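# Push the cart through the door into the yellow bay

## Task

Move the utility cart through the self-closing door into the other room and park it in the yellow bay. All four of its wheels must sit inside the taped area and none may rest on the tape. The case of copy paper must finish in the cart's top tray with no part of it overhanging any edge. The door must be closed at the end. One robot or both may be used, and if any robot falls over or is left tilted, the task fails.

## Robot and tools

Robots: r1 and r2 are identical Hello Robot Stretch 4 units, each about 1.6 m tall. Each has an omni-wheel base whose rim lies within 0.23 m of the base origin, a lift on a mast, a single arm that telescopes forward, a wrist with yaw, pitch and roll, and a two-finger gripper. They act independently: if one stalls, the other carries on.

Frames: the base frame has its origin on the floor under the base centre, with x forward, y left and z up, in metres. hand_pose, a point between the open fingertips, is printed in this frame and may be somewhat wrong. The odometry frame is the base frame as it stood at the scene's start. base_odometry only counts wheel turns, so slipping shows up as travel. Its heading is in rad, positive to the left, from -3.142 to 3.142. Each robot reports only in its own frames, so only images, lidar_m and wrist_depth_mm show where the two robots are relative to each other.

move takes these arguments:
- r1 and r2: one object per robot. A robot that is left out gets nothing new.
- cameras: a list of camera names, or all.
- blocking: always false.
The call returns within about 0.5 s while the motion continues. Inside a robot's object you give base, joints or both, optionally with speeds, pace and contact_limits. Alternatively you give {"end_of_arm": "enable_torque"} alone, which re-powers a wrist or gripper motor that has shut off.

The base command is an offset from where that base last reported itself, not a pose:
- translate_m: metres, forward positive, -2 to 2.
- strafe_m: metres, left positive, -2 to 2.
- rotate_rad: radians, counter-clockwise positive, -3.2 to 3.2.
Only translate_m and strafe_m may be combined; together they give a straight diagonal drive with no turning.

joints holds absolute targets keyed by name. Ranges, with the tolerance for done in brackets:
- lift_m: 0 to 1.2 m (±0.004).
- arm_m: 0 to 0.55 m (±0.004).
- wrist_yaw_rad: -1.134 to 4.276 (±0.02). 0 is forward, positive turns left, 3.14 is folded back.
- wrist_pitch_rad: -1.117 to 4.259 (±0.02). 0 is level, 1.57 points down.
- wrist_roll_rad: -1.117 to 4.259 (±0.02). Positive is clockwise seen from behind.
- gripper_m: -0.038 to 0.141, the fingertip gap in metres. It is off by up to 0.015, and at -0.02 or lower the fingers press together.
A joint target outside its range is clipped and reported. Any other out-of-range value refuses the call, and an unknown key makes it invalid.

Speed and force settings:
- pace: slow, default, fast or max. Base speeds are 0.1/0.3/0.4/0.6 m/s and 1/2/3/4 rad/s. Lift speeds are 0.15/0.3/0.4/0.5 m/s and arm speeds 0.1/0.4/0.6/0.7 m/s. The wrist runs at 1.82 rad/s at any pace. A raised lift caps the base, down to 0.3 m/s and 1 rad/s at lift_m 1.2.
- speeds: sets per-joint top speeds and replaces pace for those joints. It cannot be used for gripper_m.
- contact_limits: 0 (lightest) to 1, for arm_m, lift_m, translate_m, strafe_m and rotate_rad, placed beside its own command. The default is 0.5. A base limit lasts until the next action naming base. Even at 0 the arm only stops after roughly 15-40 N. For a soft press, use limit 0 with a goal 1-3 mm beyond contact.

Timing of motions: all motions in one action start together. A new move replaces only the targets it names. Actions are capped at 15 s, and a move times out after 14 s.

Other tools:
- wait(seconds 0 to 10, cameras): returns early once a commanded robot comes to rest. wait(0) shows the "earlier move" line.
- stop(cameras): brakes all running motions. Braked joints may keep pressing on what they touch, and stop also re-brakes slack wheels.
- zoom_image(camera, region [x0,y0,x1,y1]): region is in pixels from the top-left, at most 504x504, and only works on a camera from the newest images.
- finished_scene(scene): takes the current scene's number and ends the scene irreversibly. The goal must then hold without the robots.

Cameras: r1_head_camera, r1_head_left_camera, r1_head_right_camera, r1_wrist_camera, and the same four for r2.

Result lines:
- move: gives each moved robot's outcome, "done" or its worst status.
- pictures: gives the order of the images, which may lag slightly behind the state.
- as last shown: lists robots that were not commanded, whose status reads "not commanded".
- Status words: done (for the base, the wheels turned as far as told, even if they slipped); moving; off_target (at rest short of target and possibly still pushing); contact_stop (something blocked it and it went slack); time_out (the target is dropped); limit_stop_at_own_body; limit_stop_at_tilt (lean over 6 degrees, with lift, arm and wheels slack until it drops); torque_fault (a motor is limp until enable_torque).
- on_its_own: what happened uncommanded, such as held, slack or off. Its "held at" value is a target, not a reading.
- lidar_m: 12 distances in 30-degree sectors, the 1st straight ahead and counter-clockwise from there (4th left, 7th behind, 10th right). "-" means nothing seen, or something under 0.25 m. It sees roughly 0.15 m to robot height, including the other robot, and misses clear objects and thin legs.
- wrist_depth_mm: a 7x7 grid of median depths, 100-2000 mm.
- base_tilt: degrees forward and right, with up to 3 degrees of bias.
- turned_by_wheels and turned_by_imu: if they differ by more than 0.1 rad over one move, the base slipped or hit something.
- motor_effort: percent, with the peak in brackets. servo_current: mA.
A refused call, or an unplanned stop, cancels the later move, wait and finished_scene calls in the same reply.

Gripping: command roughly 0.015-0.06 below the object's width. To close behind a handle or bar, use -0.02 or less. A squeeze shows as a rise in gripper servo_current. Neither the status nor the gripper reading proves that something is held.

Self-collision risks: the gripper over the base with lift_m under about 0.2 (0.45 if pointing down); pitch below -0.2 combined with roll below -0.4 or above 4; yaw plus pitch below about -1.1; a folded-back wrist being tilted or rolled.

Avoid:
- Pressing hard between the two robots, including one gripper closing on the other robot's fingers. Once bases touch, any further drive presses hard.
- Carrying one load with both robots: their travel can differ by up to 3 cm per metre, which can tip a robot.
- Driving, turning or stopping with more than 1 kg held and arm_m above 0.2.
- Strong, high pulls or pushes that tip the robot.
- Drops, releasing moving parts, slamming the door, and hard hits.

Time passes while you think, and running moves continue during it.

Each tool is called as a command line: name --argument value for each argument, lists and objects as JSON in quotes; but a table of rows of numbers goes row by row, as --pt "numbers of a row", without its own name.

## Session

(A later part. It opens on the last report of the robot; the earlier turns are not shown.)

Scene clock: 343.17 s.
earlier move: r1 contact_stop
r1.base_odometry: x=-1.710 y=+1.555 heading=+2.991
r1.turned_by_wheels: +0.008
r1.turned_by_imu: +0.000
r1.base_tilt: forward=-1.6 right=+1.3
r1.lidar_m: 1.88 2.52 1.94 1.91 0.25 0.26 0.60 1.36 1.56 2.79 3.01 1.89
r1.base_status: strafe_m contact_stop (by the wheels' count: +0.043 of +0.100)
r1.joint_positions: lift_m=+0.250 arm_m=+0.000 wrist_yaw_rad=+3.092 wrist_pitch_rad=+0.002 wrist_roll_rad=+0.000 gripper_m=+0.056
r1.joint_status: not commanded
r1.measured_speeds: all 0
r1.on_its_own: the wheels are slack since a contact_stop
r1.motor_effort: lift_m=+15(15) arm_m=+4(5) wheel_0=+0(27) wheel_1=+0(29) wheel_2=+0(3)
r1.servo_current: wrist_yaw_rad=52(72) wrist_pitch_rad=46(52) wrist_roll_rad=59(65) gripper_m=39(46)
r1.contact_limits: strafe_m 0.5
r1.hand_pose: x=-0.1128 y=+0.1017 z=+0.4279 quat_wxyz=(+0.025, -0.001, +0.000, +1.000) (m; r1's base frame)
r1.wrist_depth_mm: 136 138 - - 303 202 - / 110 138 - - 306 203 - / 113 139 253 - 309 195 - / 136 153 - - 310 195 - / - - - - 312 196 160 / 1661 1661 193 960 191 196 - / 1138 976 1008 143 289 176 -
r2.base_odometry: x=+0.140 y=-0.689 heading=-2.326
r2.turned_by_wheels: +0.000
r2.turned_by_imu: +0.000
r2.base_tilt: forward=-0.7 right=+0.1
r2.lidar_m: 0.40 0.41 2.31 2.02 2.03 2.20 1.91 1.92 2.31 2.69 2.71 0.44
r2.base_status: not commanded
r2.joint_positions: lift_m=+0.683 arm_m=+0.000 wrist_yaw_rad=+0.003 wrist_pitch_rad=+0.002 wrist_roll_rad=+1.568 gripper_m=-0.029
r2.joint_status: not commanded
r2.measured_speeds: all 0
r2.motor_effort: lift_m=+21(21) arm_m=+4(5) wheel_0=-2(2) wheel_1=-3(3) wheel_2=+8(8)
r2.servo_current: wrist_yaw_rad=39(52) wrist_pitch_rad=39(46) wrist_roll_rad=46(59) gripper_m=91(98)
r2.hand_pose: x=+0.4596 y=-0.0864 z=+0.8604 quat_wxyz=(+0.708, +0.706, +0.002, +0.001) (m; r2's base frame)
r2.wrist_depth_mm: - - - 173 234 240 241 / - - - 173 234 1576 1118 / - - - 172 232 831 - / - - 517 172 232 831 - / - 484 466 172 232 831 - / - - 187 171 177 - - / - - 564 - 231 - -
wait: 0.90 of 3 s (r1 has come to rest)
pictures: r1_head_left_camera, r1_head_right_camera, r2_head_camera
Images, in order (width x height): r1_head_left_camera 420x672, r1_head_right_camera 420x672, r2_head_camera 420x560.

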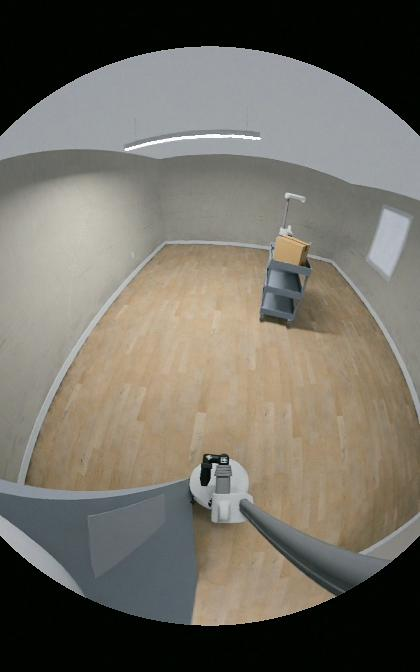

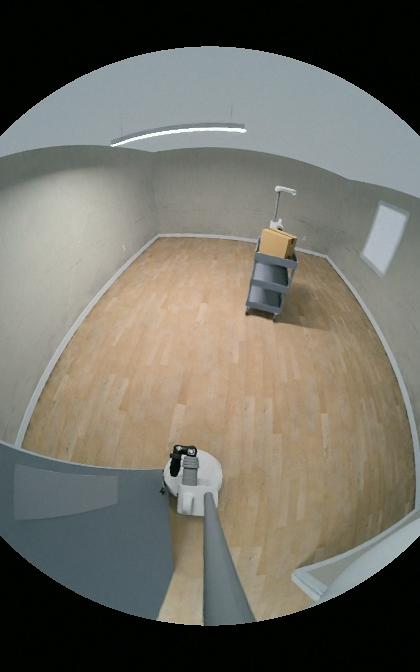

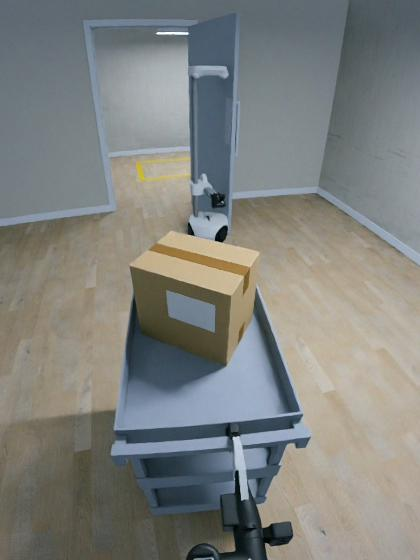

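move --blocking false --r1 '{"base":{"translate_m":0.1,"strafe_m":0.07},"pace":"slow","contact_limits":{"translate_m":0.6}}' --cameras '[]'

wait --seconds 3 --cameras '["r1_head_left_camera","r1_head_right_camera","r2_head_camera"]'

Scene clock: 350.73 s.
move: r1 contact_stop
r1.base_odometry: x=-1.718 y=+1.554 heading=+3.006
r1.turned_by_wheels: +0.015
r1.turned_by_imu: +0.015
r1.base_tilt: forward=-1.6 right=+1.3
r1.lidar_m: 4.80 2.51 1.94 1.91 0.25 0.25 0.64 1.36 1.62 2.80 3.04 1.87
r1.base_status: translate_m contact_stop; strafe_m contact_stop
r1.joint_positions: lift_m=+0.250 arm_m=+0.000 wrist_yaw_rad=+3.092 wrist_pitch_rad=+0.002 wrist_roll_rad=+0.000 gripper_m=+0.056
r1.joint_status: not commanded
r1.measured_speeds: translate_m=+0.014 strafe_m=-0.004 rotate_rad=+0.050 lift_m=+0.000 arm_m=+0.000 wrist_yaw_rad=+0.000 wrist_pitch_rad=+0.000 wrist_roll_rad=+0.000
r1.on_its_own: the wheels are slack since a contact_stop
r1.motor_effort: lift_m=+15(15) arm_m=+4(4) wheel_0=-7(15) wheel_1=+9(34) wheel_2=-3(6)
r1.servo_current: wrist_yaw_rad=39(59) wrist_pitch_rad=39(52) wrist_roll_rad=65(65) gripper_m=39(46)
r1.contact_limits: translate_m 0.6
r1.hand_pose: x=-0.1128 y=+0.1017 z=+0.4279 quat_wxyz=(+0.025, -0.001, +0.000, +1.000) (m; r1's base frame)
r1.wrist_depth_mm: - 138 - - 304 202 - / 111 138 - - 309 203 - / 117 139 249 - 310 195 - / 136 151 - - 312 195 - / - - - 991 312 195 159 / 1576 1618 194 991 190 195 - / 1138 1008 1008 143 291 176 -
r2: as last shown
r2.lidar_m: 0.38 0.41 2.33 2.02 2.02 2.18 1.92 1.92 2.33 2.70 2.69 0.43
r2.motor_effort: lift_m=+21(21) arm_m=+4(4) wheel_0=-1(2) wheel_1=-3(3) wheel_2=+8(8)
r2.servo_current: wrist_yaw_rad=52(59) wrist_pitch_rad=39(46) wrist_roll_rad=52(59) gripper_m=98(104)
r2.wrist_depth_mm: - - - 174 234 240 241 / - - - 174 233 1537 1118 / - - - 173 232 831 - / - - 521 172 232 831 - / - 484 469 171 233 820 - / - - 187 172 177 - - / - - 564 - 231 - -
pictures: none
No camera images: "cameras" was empty.

not run: a stop that you did not command came earlier in this reply.

move --blocking false --r1 '{"base":{"translate_m":0.08},"pace":"slow","contact_limits":{"translate_m":0.6}}' --cameras '[]'

wait --seconds 3 --cameras '["r1_head_left_camera","r1_head_right_camera","r2_head_camera","r1_wrist_camera"]'

Scene clock: 354.37 s.
earlier move: r1 contact_stop
move: r1 moving
r1.base_odometry: x=-1.730 y=+1.557 heading=+3.008
r1.turned_by_wheels: +0.003
r1.turned_by_imu: +0.002
r1.base_tilt: forward=-1.6 right=+1.3
r1.lidar_m: 4.77 2.49 1.95 1.90 0.25 0.26 0.63 1.40 1.62 2.82 3.05 1.85
r1.base_status: earlier translate_m contact_stop (by the wheels' count: +0.008 of +0.100); earlier strafe_m contact_stop (by the wheels' count: +0.001 of +0.070); translate_m moving
r1.joint_positions: lift_m=+0.250 arm_m=+0.000 wrist_yaw_rad=+3.092 wrist_pitch_rad=+0.002 wrist_roll_rad=+0.000 gripper_m=+0.056
r1.joint_status: not commanded
r1.measured_speeds: translate_m=+0.049 strafe_m=-0.001 rotate_rad=-0.001 lift_m=+0.000 arm_m=+0.000 wrist_yaw_rad=+0.000 wrist_pitch_rad=+0.000 wrist_roll_rad=+0.000
r1.motor_effort: lift_m=+15(15) arm_m=+4(4) wheel_0=+4(6) wheel_1=+7(9) wheel_2=-5(8)
r1.servo_current: wrist_yaw_rad=52(65) wrist_pitch_rad=39(46) wrist_roll_rad=46(59) gripper_m=39(46)
r1.contact_limits: translate_m 0.6
r1.hand_pose: x=-0.1128 y=+0.1017 z=+0.4279 quat_wxyz=(+0.025, -0.001, +0.000, +1.000) (m; r1's base frame)
r1.wrist_depth_mm: - 138 - - 309 202 - / 110 139 - - 310 203 - / 117 138 251 - 314 195 - / 137 151 - - 314 196 - / - - - 1025 319 195 160 / 1576 1618 194 1060 191 196 - / 1118 1008 1008 143 293 176 -
r2: as last shown
r2.base_tilt: forward=-0.6 right=+0.0
r2.lidar_m: 0.40 0.41 2.34 2.02 2.05 2.21 1.92 1.92 2.33 2.69 2.70 0.43
r2.motor_effort: lift_m=+21(21) arm_m=+4(4) wheel_0=-2(2) wheel_1=-3(3) wheel_2=+8(8)
r2.servo_current: wrist_yaw_rad=59(59) wrist_pitch_rad=39(46) wrist_roll_rad=39(59) gripper_m=91(98)
r2.wrist_depth_mm: - - - 174 234 240 240 / - - - 173 233 1576 1118 / - - - 173 233 831 - / - - 517 173 232 831 - / - 480 466 172 231 831 - / - - 186 171 177 - - / - - 564 - 229 - -
pictures: none
No camera images: "cameras" was empty.

Scene clock: 355.93 s.
earlier move: r1 done
r1.base_odometry: x=-1.797 y=+1.566 heading=+3.008
r1.turned_by_wheels: +0.000
r1.turned_by_imu: +0.000
r1.base_tilt: forward=-1.6 right=+1.3
r1.lidar_m: 4.71 2.47 1.93 1.92 0.25 0.27 0.63 1.43 1.76 2.82 3.03 1.79
r1.base_status: done
r1.joint_positions: lift_m=+0.250 arm_m=+0.000 wrist_yaw_rad=+3.092 wrist_pitch_rad=+0.002 wrist_roll_rad=+0.000 gripper_m=+0.056
r1.joint_status: not commanded
r1.measured_speeds: all 0
r1.motor_effort: lift_m=+15(15) arm_m=+4(4) wheel_0=+2(6) wheel_1=+6(10) wheel_2=-2(8)
r1.servo_current: wrist_yaw_rad=59(65) wrist_pitch_rad=39(52) wrist_roll_rad=46(72) gripper_m=39(52)
r1.contact_limits: translate_m 0.6
r1.hand_pose: x=-0.1128 y=+0.1017 z=+0.4279 quat_wxyz=(+0.025, -0.001, +0.000, +1.000) (m; r1's base frame)
r1.wrist_depth_mm: - 138 - - 306 200 176 / 111 139 - - 310 191 176 / 117 139 250 - 315 193 177 / 136 151 - - 314 194 176 / - - - 1078 317 195 177 / 1576 1618 194 1118 191 195 177 / 1160 991 1008 143 293 176 177
r2.base_odometry: x=+0.140 y=-0.689 heading=-2.326
r2.turned_by_wheels: +0.000
r2.turned_by_imu: +0.000
r2.base_tilt: forward=-0.7 right=+0.1
r2.lidar_m: 0.38 0.41 2.34 2.02 2.01 2.18 1.93 1.92 2.33 2.66 2.69 0.43
r2.base_status: not commanded
r2.joint_positions: lift_m=+0.683 arm_m=+0.000 wrist_yaw_rad=+0.003 wrist_pitch_rad=+0.002 wrist_roll_rad=+1.568 gripper_m=-0.029
r2.joint_status: not commanded
r2.measured_speeds: all 0
r2.motor_effort: lift_m=+21(21) arm_m=+4(5) wheel_0=-1(2) wheel_1=-3(3) wheel_2=+8(8)
r2.servo_current: wrist_yaw_rad=39(65) wrist_pitch_rad=39(46) wrist_roll_rad=46(59) gripper_m=91(104)
r2.hand_pose: x=+0.4596 y=-0.0864 z=+0.8604 quat_wxyz=(+0.708, +0.706, +0.002, +0.001) (m; r2's base frame)
r2.wrist_depth_mm: - - - 173 234 241 240 / - - - 173 234 1537 1098 / - - - 173 233 831 - / - - 517 172 232 820 - / - 484 466 172 231 831 - / - - 187 172 177 - - / - - 564 - 230 - -
wait: 1.57 of 3 s (r1 has come to rest)
pictures: r1_head_left_camera, r1_head_right_camera, r1_wrist_camera, r2_head_camera
Images, in order (width x height): r1_head_left_camera 420x672, r1_head_right_camera 420x672, r1_wrist_camera 616x392, r2_head_camera 420x560.

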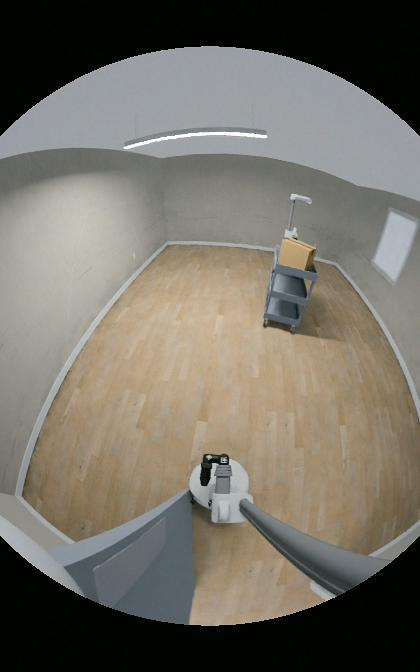

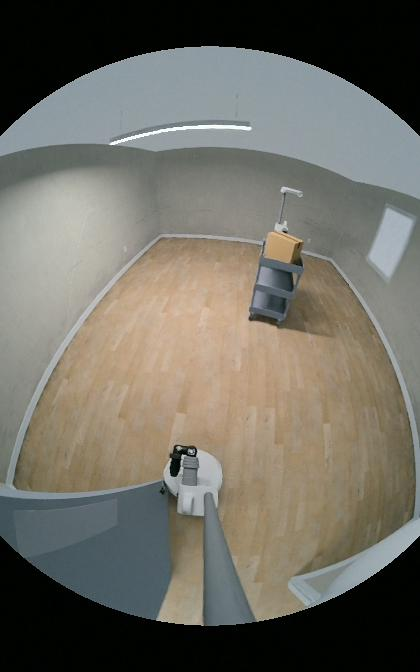

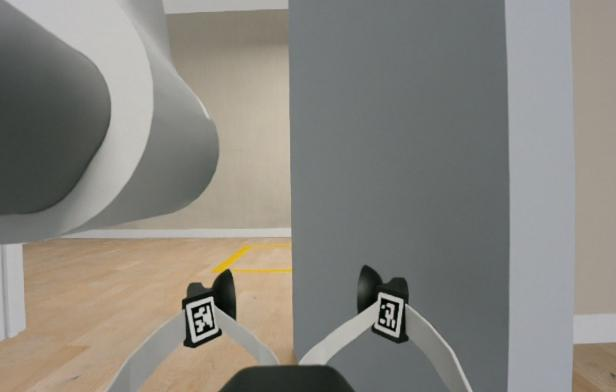

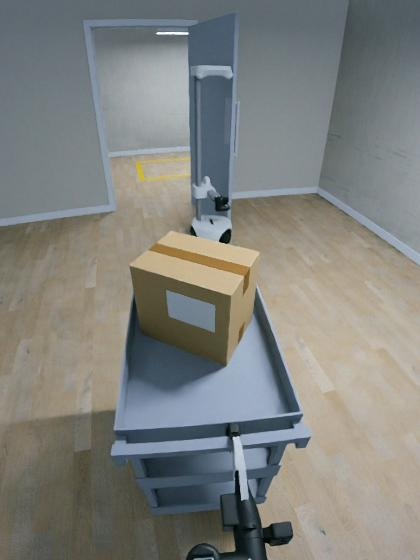

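move --blocking false --r2 '{"base":{"translate_m":0.4},"pace":"slow"}' --cameras '[]'

wait --seconds 6 --cameras '["r2_head_right_camera","r2_head_camera","r2_wrist_camera"]'

Scene clock: 373.60 s.
move: r2 moving
r1: as last shown
r1.lidar_m: 4.70 2.48 1.94 1.92 0.25 0.26 0.64 1.43 1.74 2.80 3.06 1.79
r1.motor_effort: lift_m=+15(15) arm_m=+4(4) wheel_0=+1(2) wheel_1=+6(6) wheel_2=-2(2)
r1.servo_current: wrist_yaw_rad=39(65) wrist_pitch_rad=52(52) wrist_roll_rad=52(65) gripper_m=46(46)
r1.contact_limits: translate_m 0.6
r1.wrist_depth_mm: - 138 - - 307 200 175 / 111 138 - - 309 191 176 / 117 138 250 - 309 193 176 / 136 151 - - 315 194 177 / - - - 1078 315 195 177 / 1661 1618 193 1078 191 194 177 / 1138 1008 991 143 290 176 177
r2.base_odometry: x=+0.131 y=-0.697 heading=-2.326
r2.turned_by_wheels: +0.000
r2.turned_by_imu: +0.001
r2.base_tilt: forward=-0.7 right=+0.0
r2.lidar_m: 0.36 0.40 2.35 2.02 2.04 2.21 1.93 1.94 2.34 2.69 2.69 0.43
r2.base_status: translate_m moving
r2.joint_positions: lift_m=+0.683 arm_m=+0.000 wrist_yaw_rad=+0.003 wrist_pitch_rad=+0.002 wrist_roll_rad=+1.568 gripper_m=-0.029
r2.joint_status: not commanded
r2.measured_speeds: translate_m=+0.048 strafe_m=+0.000 rotate_rad=+0.001 lift_m=+0.000 arm_m=+0.000 wrist_yaw_rad=+0.000 wrist_pitch_rad=+0.000 wrist_roll_rad=+0.000
r2.motor_effort: lift_m=+21(21) arm_m=+4(5) wheel_0=+9(13) wheel_1=+8(8) wheel_2=-11(11)
r2.servo_current: wrist_yaw_rad=52(59) wrist_pitch_rad=39(46) wrist_roll_rad=52(59) gripper_m=91(98)
r2.hand_pose: x=+0.4596 y=-0.0864 z=+0.8604 quat_wxyz=(+0.708, +0.706, +0.002, +0.001) (m; r2's base frame)
r2.wrist_depth_mm: - - - 174 236 241 241 / - - - 173 234 1576 1118 / - - - 172 233 842 - / - - 517 172 232 831 - / - 484 466 173 231 831 - / - - 187 172 177 - - / - - 564 - 231 - -
pictures: none
No camera images: "cameras" was empty.

Scene clock: 378.40 s.
earlier move: r2 done
r1.base_odometry: x=-1.797 y=+1.566 heading=+3.008
r1.turned_by_wheels: +0.000
r1.turned_by_imu: +0.000
r1.base_tilt: forward=-1.5 right=+1.3
r1.lidar_m: 1.42 2.48 1.95 1.91 0.25 0.26 0.62 1.43 1.75 2.82 3.03 1.39
r1.base_status: not commanded
r1.joint_positions: lift_m=+0.250 arm_m=+0.000 wrist_yaw_rad=+3.092 wrist_pitch_rad=+0.002 wrist_roll_rad=+0.000 gripper_m=+0.056
r1.joint_status: not commanded
r1.measured_speeds: all 0
r1.motor_effort: lift_m=+15(15) arm_m=+4(4) wheel_0=+1(2) wheel_1=+6(6) wheel_2=-2(2)
r1.servo_current: wrist_yaw_rad=39(78) wrist_pitch_rad=39(52) wrist_roll_rad=39(65) gripper_m=39(52)
r1.contact_limits: translate_m 0.6
r1.hand_pose: x=-0.1128 y=+0.1017 z=+0.4279 quat_wxyz=(+0.025, -0.001, +0.000, +1.000) (m; r1's base frame)
r1.wrist_depth_mm: - 138 - - 306 200 175 / 111 138 - - 312 191 176 / 118 139 249 - 317 193 176 / 136 151 - - 314 194 176 / - - - 1098 317 194 177 / 1618 1618 193 1118 191 195 178 / 1118 1025 1025 143 291 176 177
r2.base_odometry: x=-0.135 y=-0.980 heading=-2.326
r2.turned_by_wheels: -0.001
r2.turned_by_imu: +0.000
r2.base_tilt: forward=-0.6 right=+0.0
r2.lidar_m: 0.40 0.39 2.42 2.14 2.11 2.57 2.32 2.33 2.73 2.61 2.63 0.41
r2.base_status: done
r2.joint_positions: lift_m=+0.683 arm_m=+0.000 wrist_yaw_rad=-0.003 wrist_pitch_rad=+0.002 wrist_roll_rad=+1.568 gripper_m=-0.029
r2.joint_status: not commanded
r2.measured_speeds: all 0
r2.motor_effort: lift_m=+21(21) arm_m=+4(5) wheel_0=+2(13) wheel_1=+3(8) wheel_2=-8(14)
r2.servo_current: wrist_yaw_rad=52(72) wrist_pitch_rad=46(46) wrist_roll_rad=52(59) gripper_m=98(104)
r2.hand_pose: x=+0.4590 y=-0.0883 z=+0.8604 quat_wxyz=(+0.708, +0.706, +0.000, -0.002) (m; r2's base frame)
r2.wrist_depth_mm: - - - 168 228 234 234 / - - - 169 229 1661 525 / - - - 169 229 820 - / - - 496 170 230 831 - / - - 473 171 231 842 - / - - 186 171 177 - - / - - 591 - 233 - -
wait: 4.80 of 6 s (r2 has come to rest)
pictures: r2_head_camera, r2_head_right_camera, r2_wrist_camera
Images, in order (width x height): r2_head_camera 420x560, r2_head_right_camera 420x672, r2_wrist_camera 616x392.

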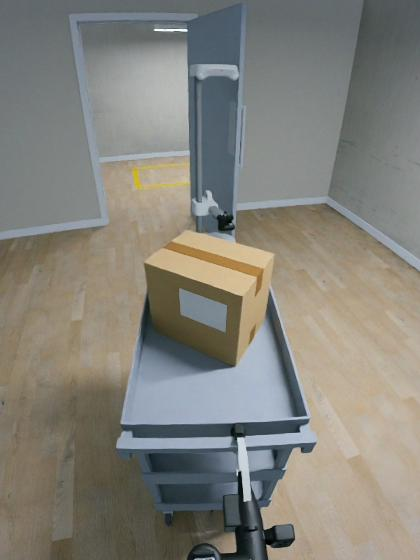

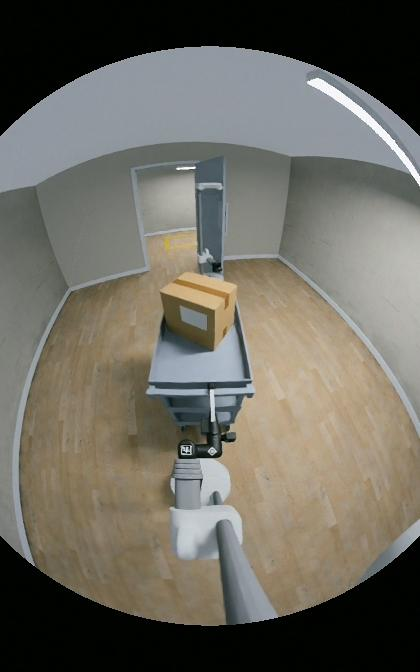

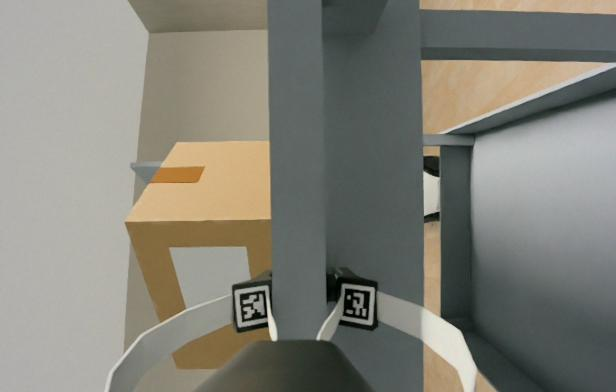

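move --blocking false --r2 '{"base":{"strafe_m":-0.15},"pace":"slow"}' --cameras '[]'

wait --seconds 3.5 --cameras '["r2_head_right_camera","r2_head_camera","r2_wrist_camera"]'

Scene clock: 385.87 s.
move: r2 moving
r1: as last shown
r1.base_tilt: forward=-1.6 right=+1.3
r1.lidar_m: 1.42 2.50 1.95 1.89 0.25 0.27 0.64 1.44 1.75 2.82 3.04 1.40
r1.servo_current: wrist_yaw_rad=39(52) wrist_pitch_rad=39(46) wrist_roll_rad=46(65) gripper_m=39(46)
r1.contact_limits: translate_m 0.6
r1.wrist_depth_mm: - 138 - - 304 200 176 / 111 138 - - 310 191 176 / 118 139 251 - 314 193 176 / 136 151 - - 310 194 177 / - - - 1078 317 194 177 / 1576 1618 193 1098 191 195 178 / 1138 1025 1025 143 291 176 178
r2.base_odometry: x=-0.145 y=-0.970 heading=-2.326
r2.turned_by_wheels: +0.000
r2.turned_by_imu: +0.001
r2.base_tilt: forward=-0.7 right=+0.1
r2.lidar_m: 0.38 0.42 2.47 2.10 2.14 2.58 2.31 2.32 2.78 2.60 2.62 0.45
r2.base_status: strafe_m moving
r2.joint_positions: lift_m=+0.683 arm_m=+0.000 wrist_yaw_rad=+0.000 wrist_pitch_rad=+0.002 wrist_roll_rad=+1.568 gripper_m=-0.029
r2.joint_status: not commanded
r2.measured_speeds: translate_m=+0.000 strafe_m=-0.054 rotate_rad=-0.003 lift_m=+0.000 arm_m=+0.000 wrist_yaw_rad=+0.037 wrist_pitch_rad=+0.000 wrist_roll_rad=+0.000
r2.motor_effort: lift_m=+21(21) arm_m=+4(5) wheel_0=+8(9) wheel_1=-6(8) wheel_2=-1(6)
r2.servo_current: wrist_yaw_rad=52(59) wrist_pitch_rad=52(52) wrist_roll_rad=52(59) gripper_m=91(98)
r2.hand_pose: x=+0.4592 y=-0.0875 z=+0.8604 quat_wxyz=(+0.708, +0.706, +0.001, -0.001) (m; r2's base frame)
r2.wrist_depth_mm: - - - 166 225 231 232 / - - - 167 227 1576 521 / - - 634 168 228 798 - / - - 492 169 229 831 - / - - 480 170 231 831 - / - - 187 171 177 - - / - - 597 - - - -
pictures: none
No camera images: "cameras" was empty.

Scene clock: 388.00 s.
earlier move: r2 done
r1.base_odometry: x=-1.797 y=+1.566 heading=+3.008
r1.turned_by_wheels: +0.000
r1.turned_by_imu: +0.000
r1.base_tilt: forward=-1.6 right=+1.3
r1.lidar_m: 1.40 2.48 1.93 1.88 0.25 0.26 0.64 1.44 1.73 2.83 3.03 1.41
r1.base_status: not commanded
r1.joint_positions: lift_m=+0.250 arm_m=+0.000 wrist_yaw_rad=+3.092 wrist_pitch_rad=+0.002 wrist_roll_rad=+0.000 gripper_m=+0.056
r1.joint_status: not commanded
r1.measured_speeds: all 0
r1.motor_effort: lift_m=+15(15) arm_m=+4(4) wheel_0=+2(2) wheel_1=+6(6) wheel_2=-2(2)
r1.servo_current: wrist_yaw_rad=39(59) wrist_pitch_rad=39(46) wrist_roll_rad=46(72) gripper_m=39(52)
r1.contact_limits: translate_m 0.6
r1.hand_pose: x=-0.1128 y=+0.1017 z=+0.4279 quat_wxyz=(+0.025, -0.001, +0.000, +1.000) (m; r1's base frame)
r1.wrist_depth_mm: - 138 - - 306 200 176 / 111 138 - - 310 192 176 / 117 139 250 - 314 193 176 / 136 151 - - 315 194 176 / - - - 1098 317 193 177 / 1576 1618 193 1098 190 195 177 / 1160 1008 991 143 293 176 178
r2.base_odometry: x=-0.244 y=-0.877 heading=-2.326
r2.turned_by_wheels: +0.000
r2.turned_by_imu: +0.001
r2.base_tilt: forward=-0.7 right=+0.1
r2.lidar_m: 0.35 0.36 2.57 2.24 2.25 2.61 2.27 2.29 2.74 2.45 2.47 0.43
r2.base_status: done
r2.joint_positions: lift_m=+0.683 arm_m=+0.000 wrist_yaw_rad=+0.004 wrist_pitch_rad=+0.002 wrist_roll_rad=+1.568 gripper_m=-0.029
r2.joint_status: not commanded
r2.measured_speeds: all 0
r2.motor_effort: lift_m=+21(21) arm_m=+4(5) wheel_0=+5(15) wheel_1=-4(8) wheel_2=+0(6)
r2.servo_current: wrist_yaw_rad=52(59) wrist_pitch_rad=46(52) wrist_roll_rad=52(59) gripper_m=98(104)
r2.hand_pose: x=+0.4596 y=-0.0863 z=+0.8604 quat_wxyz=(+0.708, +0.706, +0.002, +0.001) (m; r2's base frame)
r2.wrist_depth_mm: - - - 200 264 1537 1098 / - - - 194 257 270 270 / - - - 188 248 1661 530 / - - - 182 241 820 - / - - 473 177 236 831 - / - - 186 172 176 - - / - - 508 - 224 - -
wait: 2.13 of 3.5 s (r2 has come to rest)
pictures: r2_head_camera, r2_head_right_camera, r2_wrist_camera
Images, in order (width x height): r2_head_camera 420x560, r2_head_right_camera 420x672, r2_wrist_camera 616x392.

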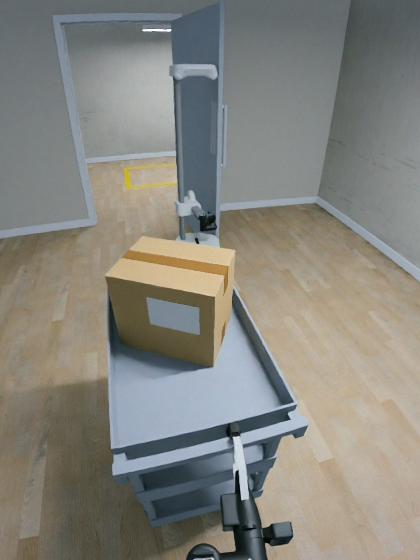

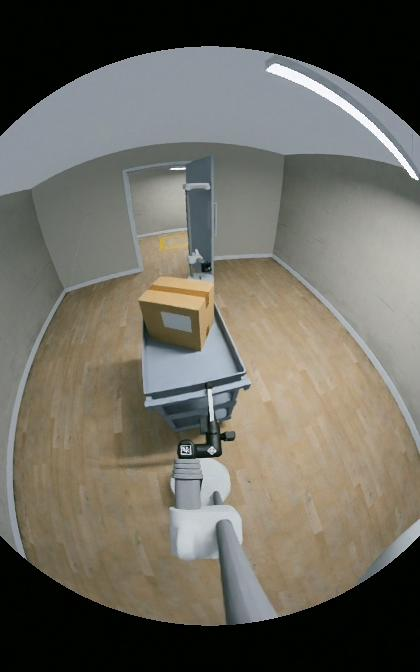

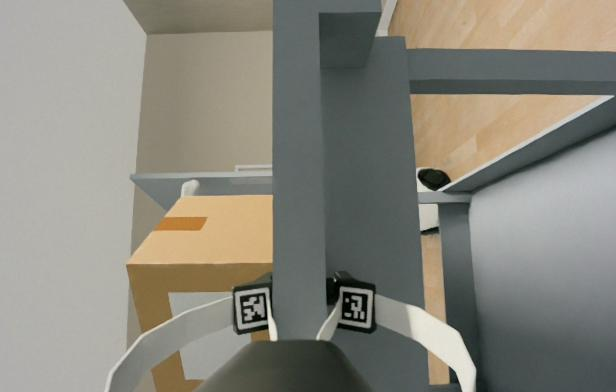

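move --r2 '{"base":{"rotate_rad":0.12},"pace":"slow"}' --blocking false --cameras '[]'

wait --seconds 1.5 --cameras '["r2_head_camera","r2_head_left_camera","r2_head_right_camera","r1_head_right_camera","r1_head_left_camera"]'

Scene clock: 413.77 s.
move: r2 moving
r1: as last shown
r1.lidar_m: 1.39 2.46 1.92 1.91 0.25 0.25 0.63 1.45 1.75 2.82 3.02 1.40
r1.motor_effort: lift_m=+15(15) arm_m=+4(4) wheel_0=+1(2) wheel_1=+6(6) wheel_2=-2(2)
r1.servo_current: wrist_yaw_rad=46(59) wrist_pitch_rad=39(52) wrist_roll_rad=46(52) gripper_m=39(46)
r1.contact_limits: translate_m 0.6
r1.wrist_depth_mm: - 138 - - 307 200 176 / 111 138 - - 310 191 176 / 117 139 249 - 312 193 176 / 137 151 - - 312 194 176 / - - - 1078 317 195 177 / 1618 1576 193 1078 190 194 177 / 1138 1008 1008 143 291 177 178
r2.base_odometry: x=-0.243 y=-0.877 heading=-2.226
r2.turned_by_wheels: +0.100
r2.turned_by_imu: +0.098
r2.base_tilt: forward=-0.7 right=+0.1
r2.lidar_m: 0.37 0.41 2.47 2.27 2.30 2.50 2.29 2.33 2.64 2.47 2.51 0.43
r2.base_status: rotate_rad moving
r2.joint_positions: lift_m=+0.683 arm_m=+0.000 wrist_yaw_rad=-0.008 wrist_pitch_rad=+0.002 wrist_roll_rad=+1.568 gripper_m=-0.029
r2.joint_status: not commanded
r2.measured_speeds: translate_m=+0.000 strafe_m=+0.000 rotate_rad=+0.217 lift_m=+0.000 arm_m=+0.000 wrist_yaw_rad=+0.000 wrist_pitch_rad=+0.000 wrist_roll_rad=+0.000
r2.motor_effort: lift_m=+21(21) arm_m=+4(4) wheel_0=-9(11) wheel_1=-4(8) wheel_2=-12(13)
r2.servo_current: wrist_yaw_rad=46(52) wrist_pitch_rad=39(46) wrist_roll_rad=46(52) gripper_m=98(98)
r2.hand_pose: x=+0.4586 y=-0.0896 z=+0.8604 quat_wxyz=(+0.708, +0.706, -0.002, -0.003) (m; r2's base frame)
r2.wrist_depth_mm: - - - 193 246 1397 1060 / - - - 182 243 1464 1098 / - - - 179 239 1756 - / - - 564 235 236 842 - / - 477 459 175 233 831 - / - - 185 171 178 - - / - - 530 - 228 - -
pictures: none
No camera images: "cameras" was empty.

Scene clock: 414.27 s.
earlier move: r2 done
r1.base_odometry: x=-1.797 y=+1.566 heading=+3.008
r1.turned_by_wheels: +0.000
r1.turned_by_imu: +0.000
r1.base_tilt: forward=-1.6 right=+1.3
r1.lidar_m: 1.39 2.45 1.94 1.90 0.25 0.25 0.63 1.43 1.76 2.82 3.05 1.39
r1.base_status: not commanded
r1.joint_positions: lift_m=+0.250 arm_m=+0.000 wrist_yaw_rad=+3.092 wrist_pitch_rad=+0.002 wrist_roll_rad=+0.000 gripper_m=+0.056
r1.joint_status: not commanded
r1.measured_speeds: all 0
r1.motor_effort: lift_m=+15(15) arm_m=+4(4) wheel_0=+1(2) wheel_1=+6(6) wheel_2=-2(2)
r1.servo_current: wrist_yaw_rad=46(65) wrist_pitch_rad=52(52) wrist_roll_rad=46(59) gripper_m=39(46)
r1.contact_limits: translate_m 0.6
r1.hand_pose: x=-0.1128 y=+0.1017 z=+0.4279 quat_wxyz=(+0.025, -0.001, +0.000, +1.000) (m; r1's base frame)
r1.wrist_depth_mm: - 138 - - 306 201 176 / 111 139 - - 309 192 176 / 117 139 250 - 314 193 176 / 136 151 - - 314 194 176 / - - - 1078 315 194 178 / 1576 1618 193 1118 191 195 177 / 1138 1025 991 143 291 176 177
r2.base_odometry: x=-0.243 y=-0.877 heading=-2.207
r2.turned_by_wheels: +0.019
r2.turned_by_imu: +0.019
r2.base_tilt: forward=-0.7 right=+0.1
r2.lidar_m: 0.39 0.39 2.47 2.23 2.31 2.49 2.28 2.32 2.66 2.47 2.51 0.43
r2.base_status: done
r2.joint_positions: lift_m=+0.683 arm_m=+0.000 wrist_yaw_rad=-0.001 wrist_pitch_rad=+0.002 wrist_roll_rad=+1.568 gripper_m=-0.029
r2.joint_status: not commanded
r2.measured_speeds: all 0
r2.motor_effort: lift_m=+21(21) arm_m=+4(4) wheel_0=-1(11) wheel_1=-3(8) wheel_2=-3(13)
r2.servo_current: wrist_yaw_rad=46(52) wrist_pitch_rad=39(46) wrist_roll_rad=46(65) gripper_m=98(104)
r2.hand_pose: x=+0.4592 y=-0.0877 z=+0.8604 quat_wxyz=(+0.708, +0.706, +0.000, -0.001) (m; r2's base frame)
r2.wrist_depth_mm: - - - 171 231 238 239 / - - - 172 232 1576 1118 / - - - 172 232 798 - / - - 512 232 232 842 - / - - 466 172 233 - - / - - 186 172 179 - - / - - 580 - 232 - -
wait: 0.50 of 1.5 s (r2 has come to rest)
pictures: r1_head_left_camera, r1_head_right_camera, r2_head_camera, r2_head_left_camera, r2_head_right_camera
Images, in order (width x height): r1_head_left_camera 420x672, r1_head_right_camera 420x672, r2_head_camera 420x560, r2_head_left_camera 420x672, r2_head_right_camera 420x672.

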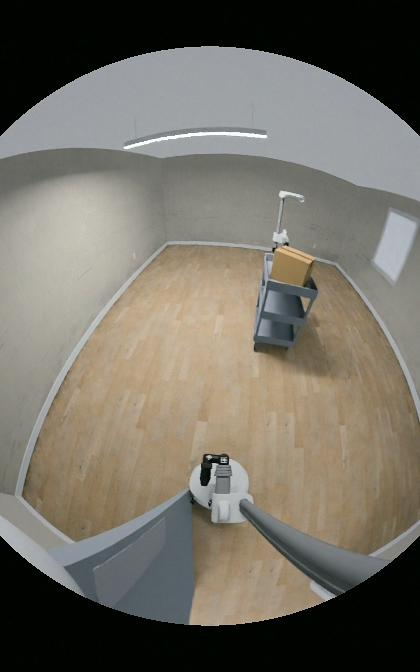

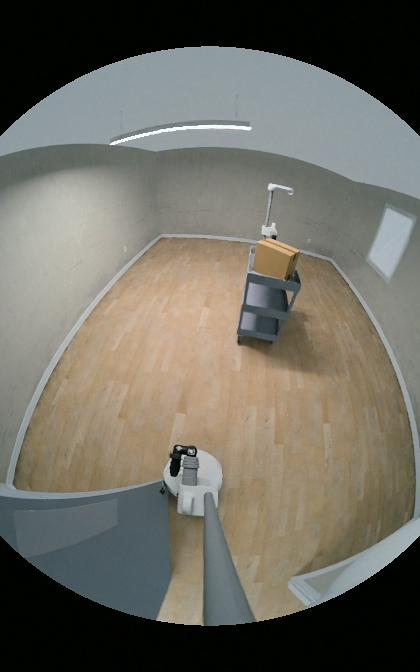

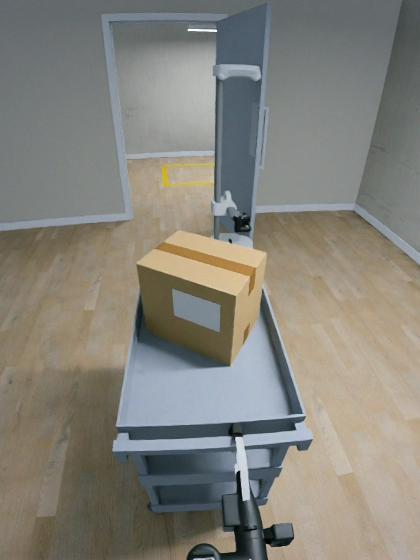

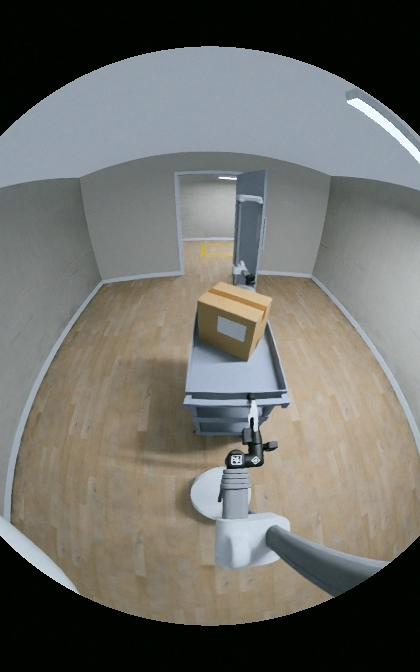

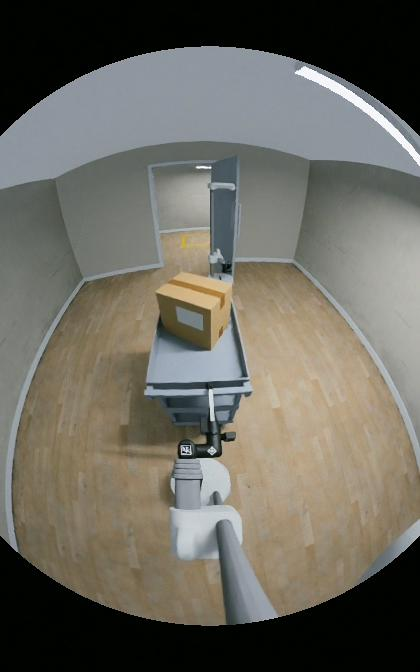

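move --r2 '{"base":{"strafe_m":-0.13},"pace":"slow"}' --blocking false --cameras '[]'

wait --seconds 4 --cameras '[]'

move --r2 '{"base":{"rotate_rad":0.2},"pace":"slow"}' --blocking false --cameras '[]'

wait --seconds 3 --cameras '["r2_head_camera","r2_head_right_camera","r1_head_right_camera"]'

Scene clock: 427.27 s.
move: r2 moving
r1: as last shown
r1.lidar_m: 1.37 2.47 1.93 1.91 0.25 0.25 0.65 1.45 1.74 2.82 3.04 1.40
r1.servo_current: wrist_yaw_rad=52(59) wrist_pitch_rad=46(52) wrist_roll_rad=59(72) gripper_m=39(46)
r1.contact_limits: translate_m 0.6
r1.wrist_depth_mm: - 138 - - 306 200 176 / 111 138 - - 310 191 176 / 117 139 251 - 312 192 176 / 136 151 - - 315 194 177 / - - - 1098 319 193 177 / 1618 1618 193 1098 190 195 177 / 1160 991 991 143 293 175 178
r2.base_odometry: x=-0.255 y=-0.868 heading=-2.207
r2.turned_by_wheels: +0.000
r2.turned_by_imu: +0.001
r2.base_tilt: forward=-0.7 right=+0.0
r2.lidar_m: 0.38 0.40 2.48 2.26 2.30 2.46 2.27 2.34 2.64 2.44 2.51 0.44
r2.base_status: strafe_m moving
r2.joint_positions: lift_m=+0.683 arm_m=+0.000 wrist_yaw_rad=+0.001 wrist_pitch_rad=+0.002 wrist_roll_rad=+1.568 gripper_m=-0.029
r2.joint_status: not commanded
r2.measured_speeds: translate_m=+0.000 strafe_m=-0.056 rotate_rad=+0.002 lift_m=+0.000 arm_m=+0.000 wrist_yaw_rad=+0.008 wrist_pitch_rad=+0.000 wrist_roll_rad=+0.000
r2.motor_effort: lift_m=+21(21) arm_m=+4(4) wheel_0=+11(11) wheel_1=-8(9) wheel_2=+0(2)
r2.servo_current: wrist_yaw_rad=33(52) wrist_pitch_rad=39(46) wrist_roll_rad=39(65) gripper_m=98(98)
r2.hand_pose: x=+0.4594 y=-0.0871 z=+0.8604 quat_wxyz=(+0.708, +0.706, +0.001, +0.000) (m; r2's base frame)
r2.wrist_depth_mm: - - - 171 231 238 237 / - - - 172 231 1576 1118 / - - - 172 232 798 - / - - 512 232 232 831 - / - - 469 172 232 - - / - - 186 172 177 - - / - - 574 - 232 - -
pictures: none
No camera images: "cameras" was empty.

Scene clock: 429.20 s.
earlier move: r2 done
r1.base_odometry: x=-1.797 y=+1.566 heading=+3.008
r1.turned_by_wheels: +0.000
r1.turned_by_imu: +0.000
r1.base_tilt: forward=-1.6 right=+1.3
r1.lidar_m: 1.35 2.49 1.93 1.90 0.25 0.26 0.64 1.43 1.75 2.82 3.04 1.39
r1.base_status: not commanded
r1.joint_positions: lift_m=+0.250 arm_m=+0.000 wrist_yaw_rad=+3.092 wrist_pitch_rad=+0.002 wrist_roll_rad=+0.000 gripper_m=+0.056
r1.joint_status: not commanded
r1.measured_speeds: all 0
r1.motor_effort: lift_m=+15(15) arm_m=+4(4) wheel_0=+2(2) wheel_1=+6(6) wheel_2=-2(2)
r1.servo_current: wrist_yaw_rad=46(65) wrist_pitch_rad=46(52) wrist_roll_rad=33(72) gripper_m=39(46)
r1.contact_limits: translate_m 0.6
r1.hand_pose: x=-0.1128 y=+0.1017 z=+0.4279 quat_wxyz=(+0.025, -0.001, +0.000, +1.000) (m; r1's base frame)
r1.wrist_depth_mm: - 138 - - 307 200 176 / 111 138 - - 310 191 176 / 117 139 250 - 312 193 176 / 136 151 - - 314 194 177 / - - - 1078 317 195 177 / 1618 1576 193 1098 191 195 177 / 1160 991 1008 143 293 176 177
r2.base_odometry: x=-0.348 y=-0.800 heading=-2.207
r2.turned_by_wheels: +0.000
r2.turned_by_imu: +0.000
r2.base_tilt: forward=-0.6 right=+0.1
r2.lidar_m: 0.35 0.37 2.60 2.37 2.43 2.47 2.25 2.32 2.50 2.34 2.38 0.45
r2.base_status: done
r2.joint_positions: lift_m=+0.683 arm_m=+0.000 wrist_yaw_rad=+0.003 wrist_pitch_rad=+0.002 wrist_roll_rad=+1.568 gripper_m=-0.029
r2.joint_status: not commanded
r2.measured_speeds: all 0
r2.motor_effort: lift_m=+21(21) arm_m=+4(4) wheel_0=+4(12) wheel_1=-5(9) wheel_2=+0(2)
r2.servo_current: wrist_yaw_rad=46(65) wrist_pitch_rad=46(52) wrist_roll_rad=65(65) gripper_m=91(104)
r2.hand_pose: x=+0.4595 y=-0.0865 z=+0.8604 quat_wxyz=(+0.708, +0.706, +0.002, +0.001) (m; r2's base frame)
r2.wrist_depth_mm: - - - 201 262 1708 1182 / - - - 195 260 266 268 / - - - 189 250 1708 559 / - - - 183 243 820 - / - - 480 178 236 842 - / - - 186 173 179 - - / - - 504 - 224 - -
wait: 1.93 of 4 s (r2 has come to rest)
pictures: none
No camera images: "cameras" was empty.

Scene clock: 429.70 s.
move: r2 moving
r1: as last shown
r1.lidar_m: 1.40 2.47 1.91 1.89 0.25 0.25 0.65 1.44 1.75 2.82 3.04 1.38
r1.servo_current: wrist_yaw_rad=46(59) wrist_pitch_rad=46(46) wrist_roll_rad=46(59) gripper_m=46(46)
r1.contact_limits: translate_m 0.6
r1.wrist_depth_mm: - 138 - - 306 200 176 / 111 139 - - 310 191 176 / 117 139 251 - 312 194 176 / 137 151 - - 314 193 177 / - - - 1078 317 195 177 / 1618 1576 194 1078 191 195 177 / 1160 1008 1025 143 291 176 178
r2.base_odometry: x=-0.348 y=-0.800 heading=-2.086
r2.turned_by_wheels: +0.121
r2.turned_by_imu: +0.118
r2.base_tilt: forward=-0.7 right=+0.1
r2.lidar_m: 0.36 0.38 2.49 2.38 2.49 2.37 2.28 2.38 2.44 2.33 2.45 0.44
r2.base_status: rotate_rad moving
r2.joint_positions: lift_m=+0.683 arm_m=+0.000 wrist_yaw_rad=-0.009 wrist_pitch_rad=+0.002 wrist_roll_rad=+1.568 gripper_m=-0.029
r2.joint_status: not commanded
r2.measured_speeds: translate_m=-0.001 strafe_m=+0.000 rotate_rad=+0.419 lift_m=+0.000 arm_m=+0.000 wrist_yaw_rad=-0.002 wrist_pitch_rad=+0.000 wrist_roll_rad=+0.000
r2.motor_effort: lift_m=+21(21) arm_m=+4(4) wheel_0=-7(11) wheel_1=-7(8) wheel_2=-15(15)
r2.servo_current: wrist_yaw_rad=52(65) wrist_pitch_rad=39(39) wrist_roll_rad=33(52) gripper_m=98(98)
r2.hand_pose: x=+0.4585 y=-0.0900 z=+0.8604 quat_wxyz=(+0.708, +0.706, -0.003, -0.004) (m; r2's base frame)
r2.wrist_depth_mm: - - - 190 244 1397 1042 / - - - 181 241 1499 1118 / - - - 178 237 1708 - / - - 559 235 235 831 - / - - 466 175 233 - - / - - 187 171 178 - - / - - 539 - 229 - -
pictures: none
No camera images: "cameras" was empty.

Scene clock: 430.37 s.
earlier move: r2 done
r1.base_odometry: x=-1.797 y=+1.566 heading=+3.008
r1.turned_by_wheels: +0.000
r1.turned_by_imu: +0.000
r1.base_tilt: forward=-1.6 right=+1.2
r1.lidar_m: 1.35 2.49 1.94 1.91 0.25 0.26 0.63 1.43 1.76 2.82 3.05 1.34
r1.base_status: not commanded
r1.joint_positions: lift_m=+0.250 arm_m=+0.000 wrist_yaw_rad=+3.092 wrist_pitch_rad=+0.002 wrist_roll_rad=+0.000 gripper_m=+0.056
r1.joint_status: not commanded
r1.measured_speeds: all 0
r1.motor_effort: lift_m=+15(15) arm_m=+4(4) wheel_0=+2(2) wheel_1=+6(6) wheel_2=-2(2)
r1.servo_current: wrist_yaw_rad=52(59) wrist_pitch_rad=33(46) wrist_roll_rad=46(65) gripper_m=46(46)
r1.contact_limits: translate_m 0.6
r1.hand_pose: x=-0.1128 y=+0.1017 z=+0.4279 quat_wxyz=(+0.025, -0.001, +0.000, +1.000) (m; r1's base frame)
r1.wrist_depth_mm: - 138 - - 306 200 176 / 111 138 - - 309 191 176 / 117 139 251 - 314 193 177 / 136 151 - - 315 194 177 / - - - 1078 315 194 177 / 1618 1576 194 1118 191 194 177 / 1138 1008 1008 143 291 176 178
r2.base_odometry: x=-0.348 y=-0.800 heading=-2.008
r2.turned_by_wheels: +0.078
r2.turned_by_imu: +0.076
r2.base_tilt: forward=-0.7 right=+0.0
r2.lidar_m: 0.40 0.45 2.47 2.38 2.61 2.31 2.27 2.47 2.36 2.34 2.51 0.44
r2.base_status: done
r2.joint_positions: lift_m=+0.683 arm_m=+0.000 wrist_yaw_rad=-0.001 wrist_pitch_rad=+0.002 wrist_roll_rad=+1.568 gripper_m=-0.029
r2.joint_status: not commanded
r2.measured_speeds: all 0
r2.motor_effort: lift_m=+21(21) arm_m=+4(4) wheel_0=-2(11) wheel_1=-5(8) wheel_2=-7(15)
r2.servo_current: wrist_yaw_rad=52(65) wrist_pitch_rad=39(52) wrist_roll_rad=46(59) gripper_m=98(98)
r2.hand_pose: x=+0.4592 y=-0.0877 z=+0.8604 quat_wxyz=(+0.708, +0.706, +0.000, -0.001) (m; r2's base frame)
r2.wrist_depth_mm: - - - 156 213 220 220 / - - - 159 216 1576 1098 / - - 569 162 222 - - / - - 459 166 226 - - / - - 492 170 229 854 - / - - 186 172 177 - - / - - - - - 119 -
wait: 0.67 of 3 s (r2 has come to rest)
pictures: r1_head_right_camera, r2_head_camera, r2_head_right_camera
Images, in order (width x height): r1_head_right_camera 420x672, r2_head_camera 420x560, r2_head_right_camera 420x672.

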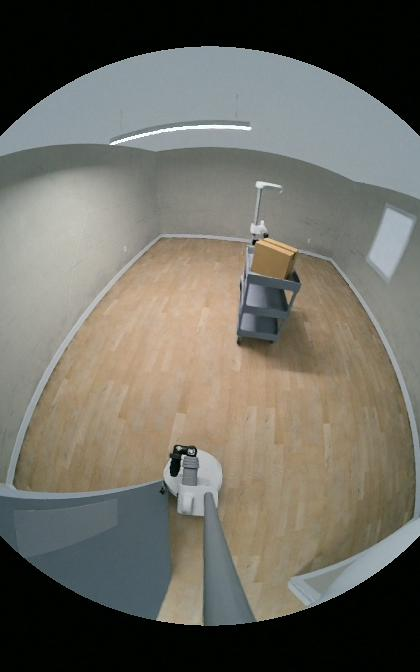

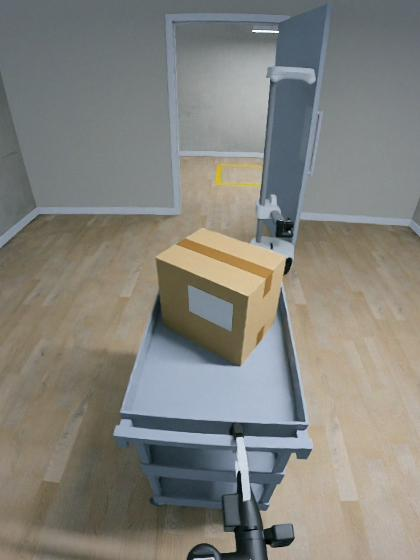

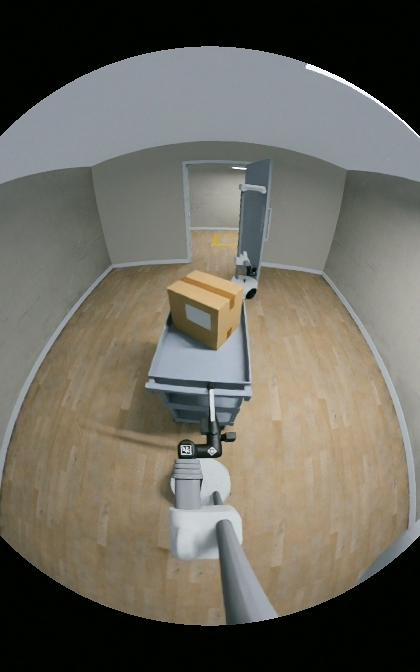

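move --r2 '{"base":{"translate_m":0.7},"pace":"slow"}' --blocking false --cameras '[]'

wait --seconds 9 --cameras '["r2_head_camera","r1_head_left_camera","r1_head_right_camera"]'

Scene clock: 436.23 s.
move: r2 moving
r1: as last shown
r1.lidar_m: 1.35 2.47 1.95 1.90 0.25 0.28 0.65 1.44 1.74 2.82 3.06 1.36
r1.servo_current: wrist_yaw_rad=46(72) wrist_pitch_rad=39(46) wrist_roll_rad=52(65) gripper_m=46(46)
r1.contact_limits: translate_m 0.6
r1.wrist_depth_mm: - 138 - - 306 201 176 / 111 138 - - 309 192 176 / 117 139 250 - 314 193 176 / 137 151 - - 315 193 176 / - - - 1060 319 194 177 / 1576 1618 193 1098 191 195 177 / 1138 1008 1025 143 293 176 177
r2.base_odometry: x=-0.353 y=-0.811 heading=-2.009
r2.turned_by_wheels: +0.000
r2.turned_by_imu: +0.000
r2.base_tilt: forward=-0.7 right=+0.1
r2.lidar_m: 0.37 0.45 2.44 2.37 2.59 2.34 2.28 2.47 2.38 2.34 2.54 0.42
r2.base_status: translate_m moving
r2.joint_positions: lift_m=+0.683 arm_m=+0.000 wrist_yaw_rad=-0.003 wrist_pitch_rad=+0.002 wrist_roll_rad=+1.568 gripper_m=-0.029
r2.joint_status: not commanded
r2.measured_speeds: translate_m=+0.048 strafe_m=+0.000 rotate_rad=-0.001 lift_m=+0.000 arm_m=+0.000 wrist_yaw_rad=-0.003 wrist_pitch_rad=+0.000 wrist_roll_rad=+0.000
r2.motor_effort: lift_m=+21(21) arm_m=+4(4) wheel_0=+1(8) wheel_1=+6(7) wheel_2=-14(15)
r2.servo_current: wrist_yaw_rad=46(52) wrist_pitch_rad=46(46) wrist_roll_rad=39(52) gripper_m=98(104)
r2.hand_pose: x=+0.4590 y=-0.0884 z=+0.8604 quat_wxyz=(+0.708, +0.706, -0.001, -0.002) (m; r2's base frame)
r2.wrist_depth_mm: - - - 158 215 221 222 / - - - 160 219 1537 1118 / - - 580 163 222 - - / - - 462 166 227 - - / - - 500 170 230 842 - / - - 185 172 179 - - / - - - - - 118 -
pictures: none
No camera images: "cameras" was empty.

Scene clock: 444.00 s.
earlier move: r2 done
r1.base_odometry: x=-1.797 y=+1.566 heading=+3.008
r1.turned_by_wheels: +0.000
r1.turned_by_imu: +0.000
r1.base_tilt: forward=-1.6 right=+1.3
r1.lidar_m: 0.75 2.47 1.95 1.91 0.25 0.27 0.61 1.43 1.74 2.81 3.04 0.72
r1.base_status: not commanded
r1.joint_positions: lift_m=+0.250 arm_m=+0.000 wrist_yaw_rad=+3.092 wrist_pitch_rad=+0.002 wrist_roll_rad=+0.000 gripper_m=+0.056
r1.joint_status: not commanded
r1.measured_speeds: all 0
r1.motor_effort: lift_m=+15(15) arm_m=+4(4) wheel_0=+1(2) wheel_1=+6(6) wheel_2=-2(2)
r1.servo_current: wrist_yaw_rad=52(72) wrist_pitch_rad=46(52) wrist_roll_rad=46(72) gripper_m=39(52)
r1.contact_limits: translate_m 0.6
r1.hand_pose: x=-0.1128 y=+0.1017 z=+0.4279 quat_wxyz=(+0.025, -0.001, +0.000, +1.000) (m; r1's base frame)
r1.wrist_depth_mm: - 138 - - 306 202 175 / 111 138 - - 310 191 176 / 117 139 250 - 314 193 176 / 137 151 - - 314 195 177 / - - - 1078 315 194 176 / 1618 1618 194 1098 191 195 178 / 1118 1008 1008 143 291 176 178
r2.base_odometry: x=-0.644 y=-1.434 heading=-2.008
r2.turned_by_wheels: +0.000
r2.turned_by_imu: -0.001
r2.base_tilt: forward=-0.7 right=+0.1
r2.lidar_m: 0.43 0.50 2.39 2.33 2.49 3.03 2.97 3.15 2.46 2.39 2.57 0.38
r2.base_status: done
r2.joint_positions: lift_m=+0.683 arm_m=+0.000 wrist_yaw_rad=-0.004 wrist_pitch_rad=+0.002 wrist_roll_rad=+1.568 gripper_m=-0.029
r2.joint_status: not commanded
r2.measured_speeds: all 0
r2.motor_effort: lift_m=+21(21) arm_m=+4(4) wheel_0=+2(9) wheel_1=+4(8) wheel_2=-7(15)
r2.servo_current: wrist_yaw_rad=46(65) wrist_pitch_rad=39(46) wrist_roll_rad=52(59) gripper_m=91(104)
r2.hand_pose: x=+0.4589 y=-0.0886 z=+0.8604 quat_wxyz=(+0.708, +0.706, -0.001, -0.002) (m; r2's base frame)
r2.wrist_depth_mm: - - 535 118 175 - - / - 492 477 124 184 - - / - 445 439 134 196 - - / - - 508 144 213 - - / - - 654 154 225 - - / - - 185 167 178 1708 - / - - - - - 1661 492
wait: 7.77 of 9 s (r2 has come to rest)
pictures: r1_head_left_camera, r1_head_right_camera, r2_head_camera
Images, in order (width x height): r1_head_left_camera 420x672, r1_head_right_camera 420x672, r2_head_camera 420x560.

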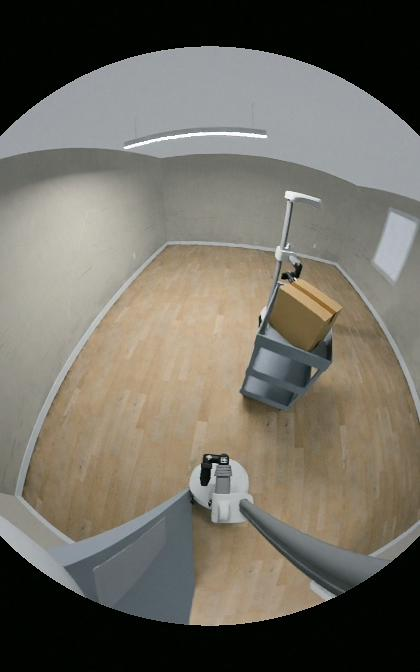

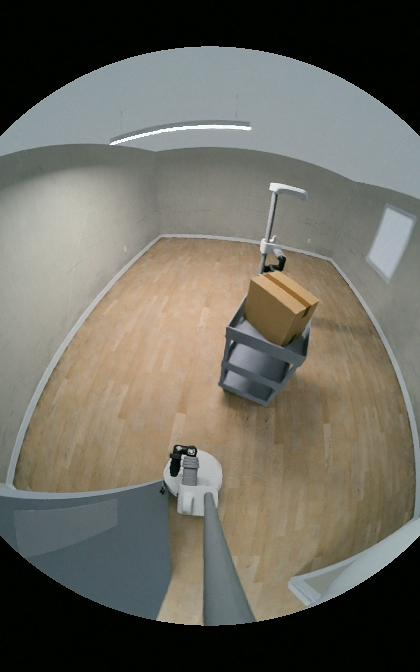

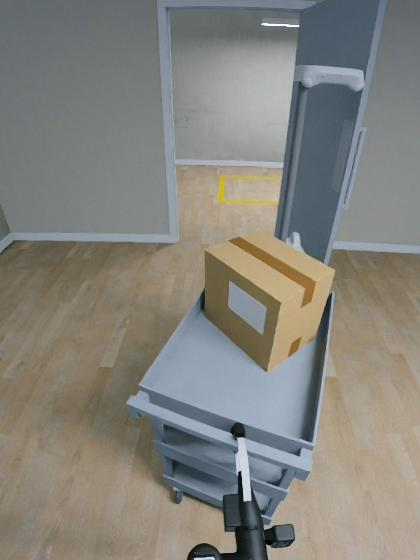

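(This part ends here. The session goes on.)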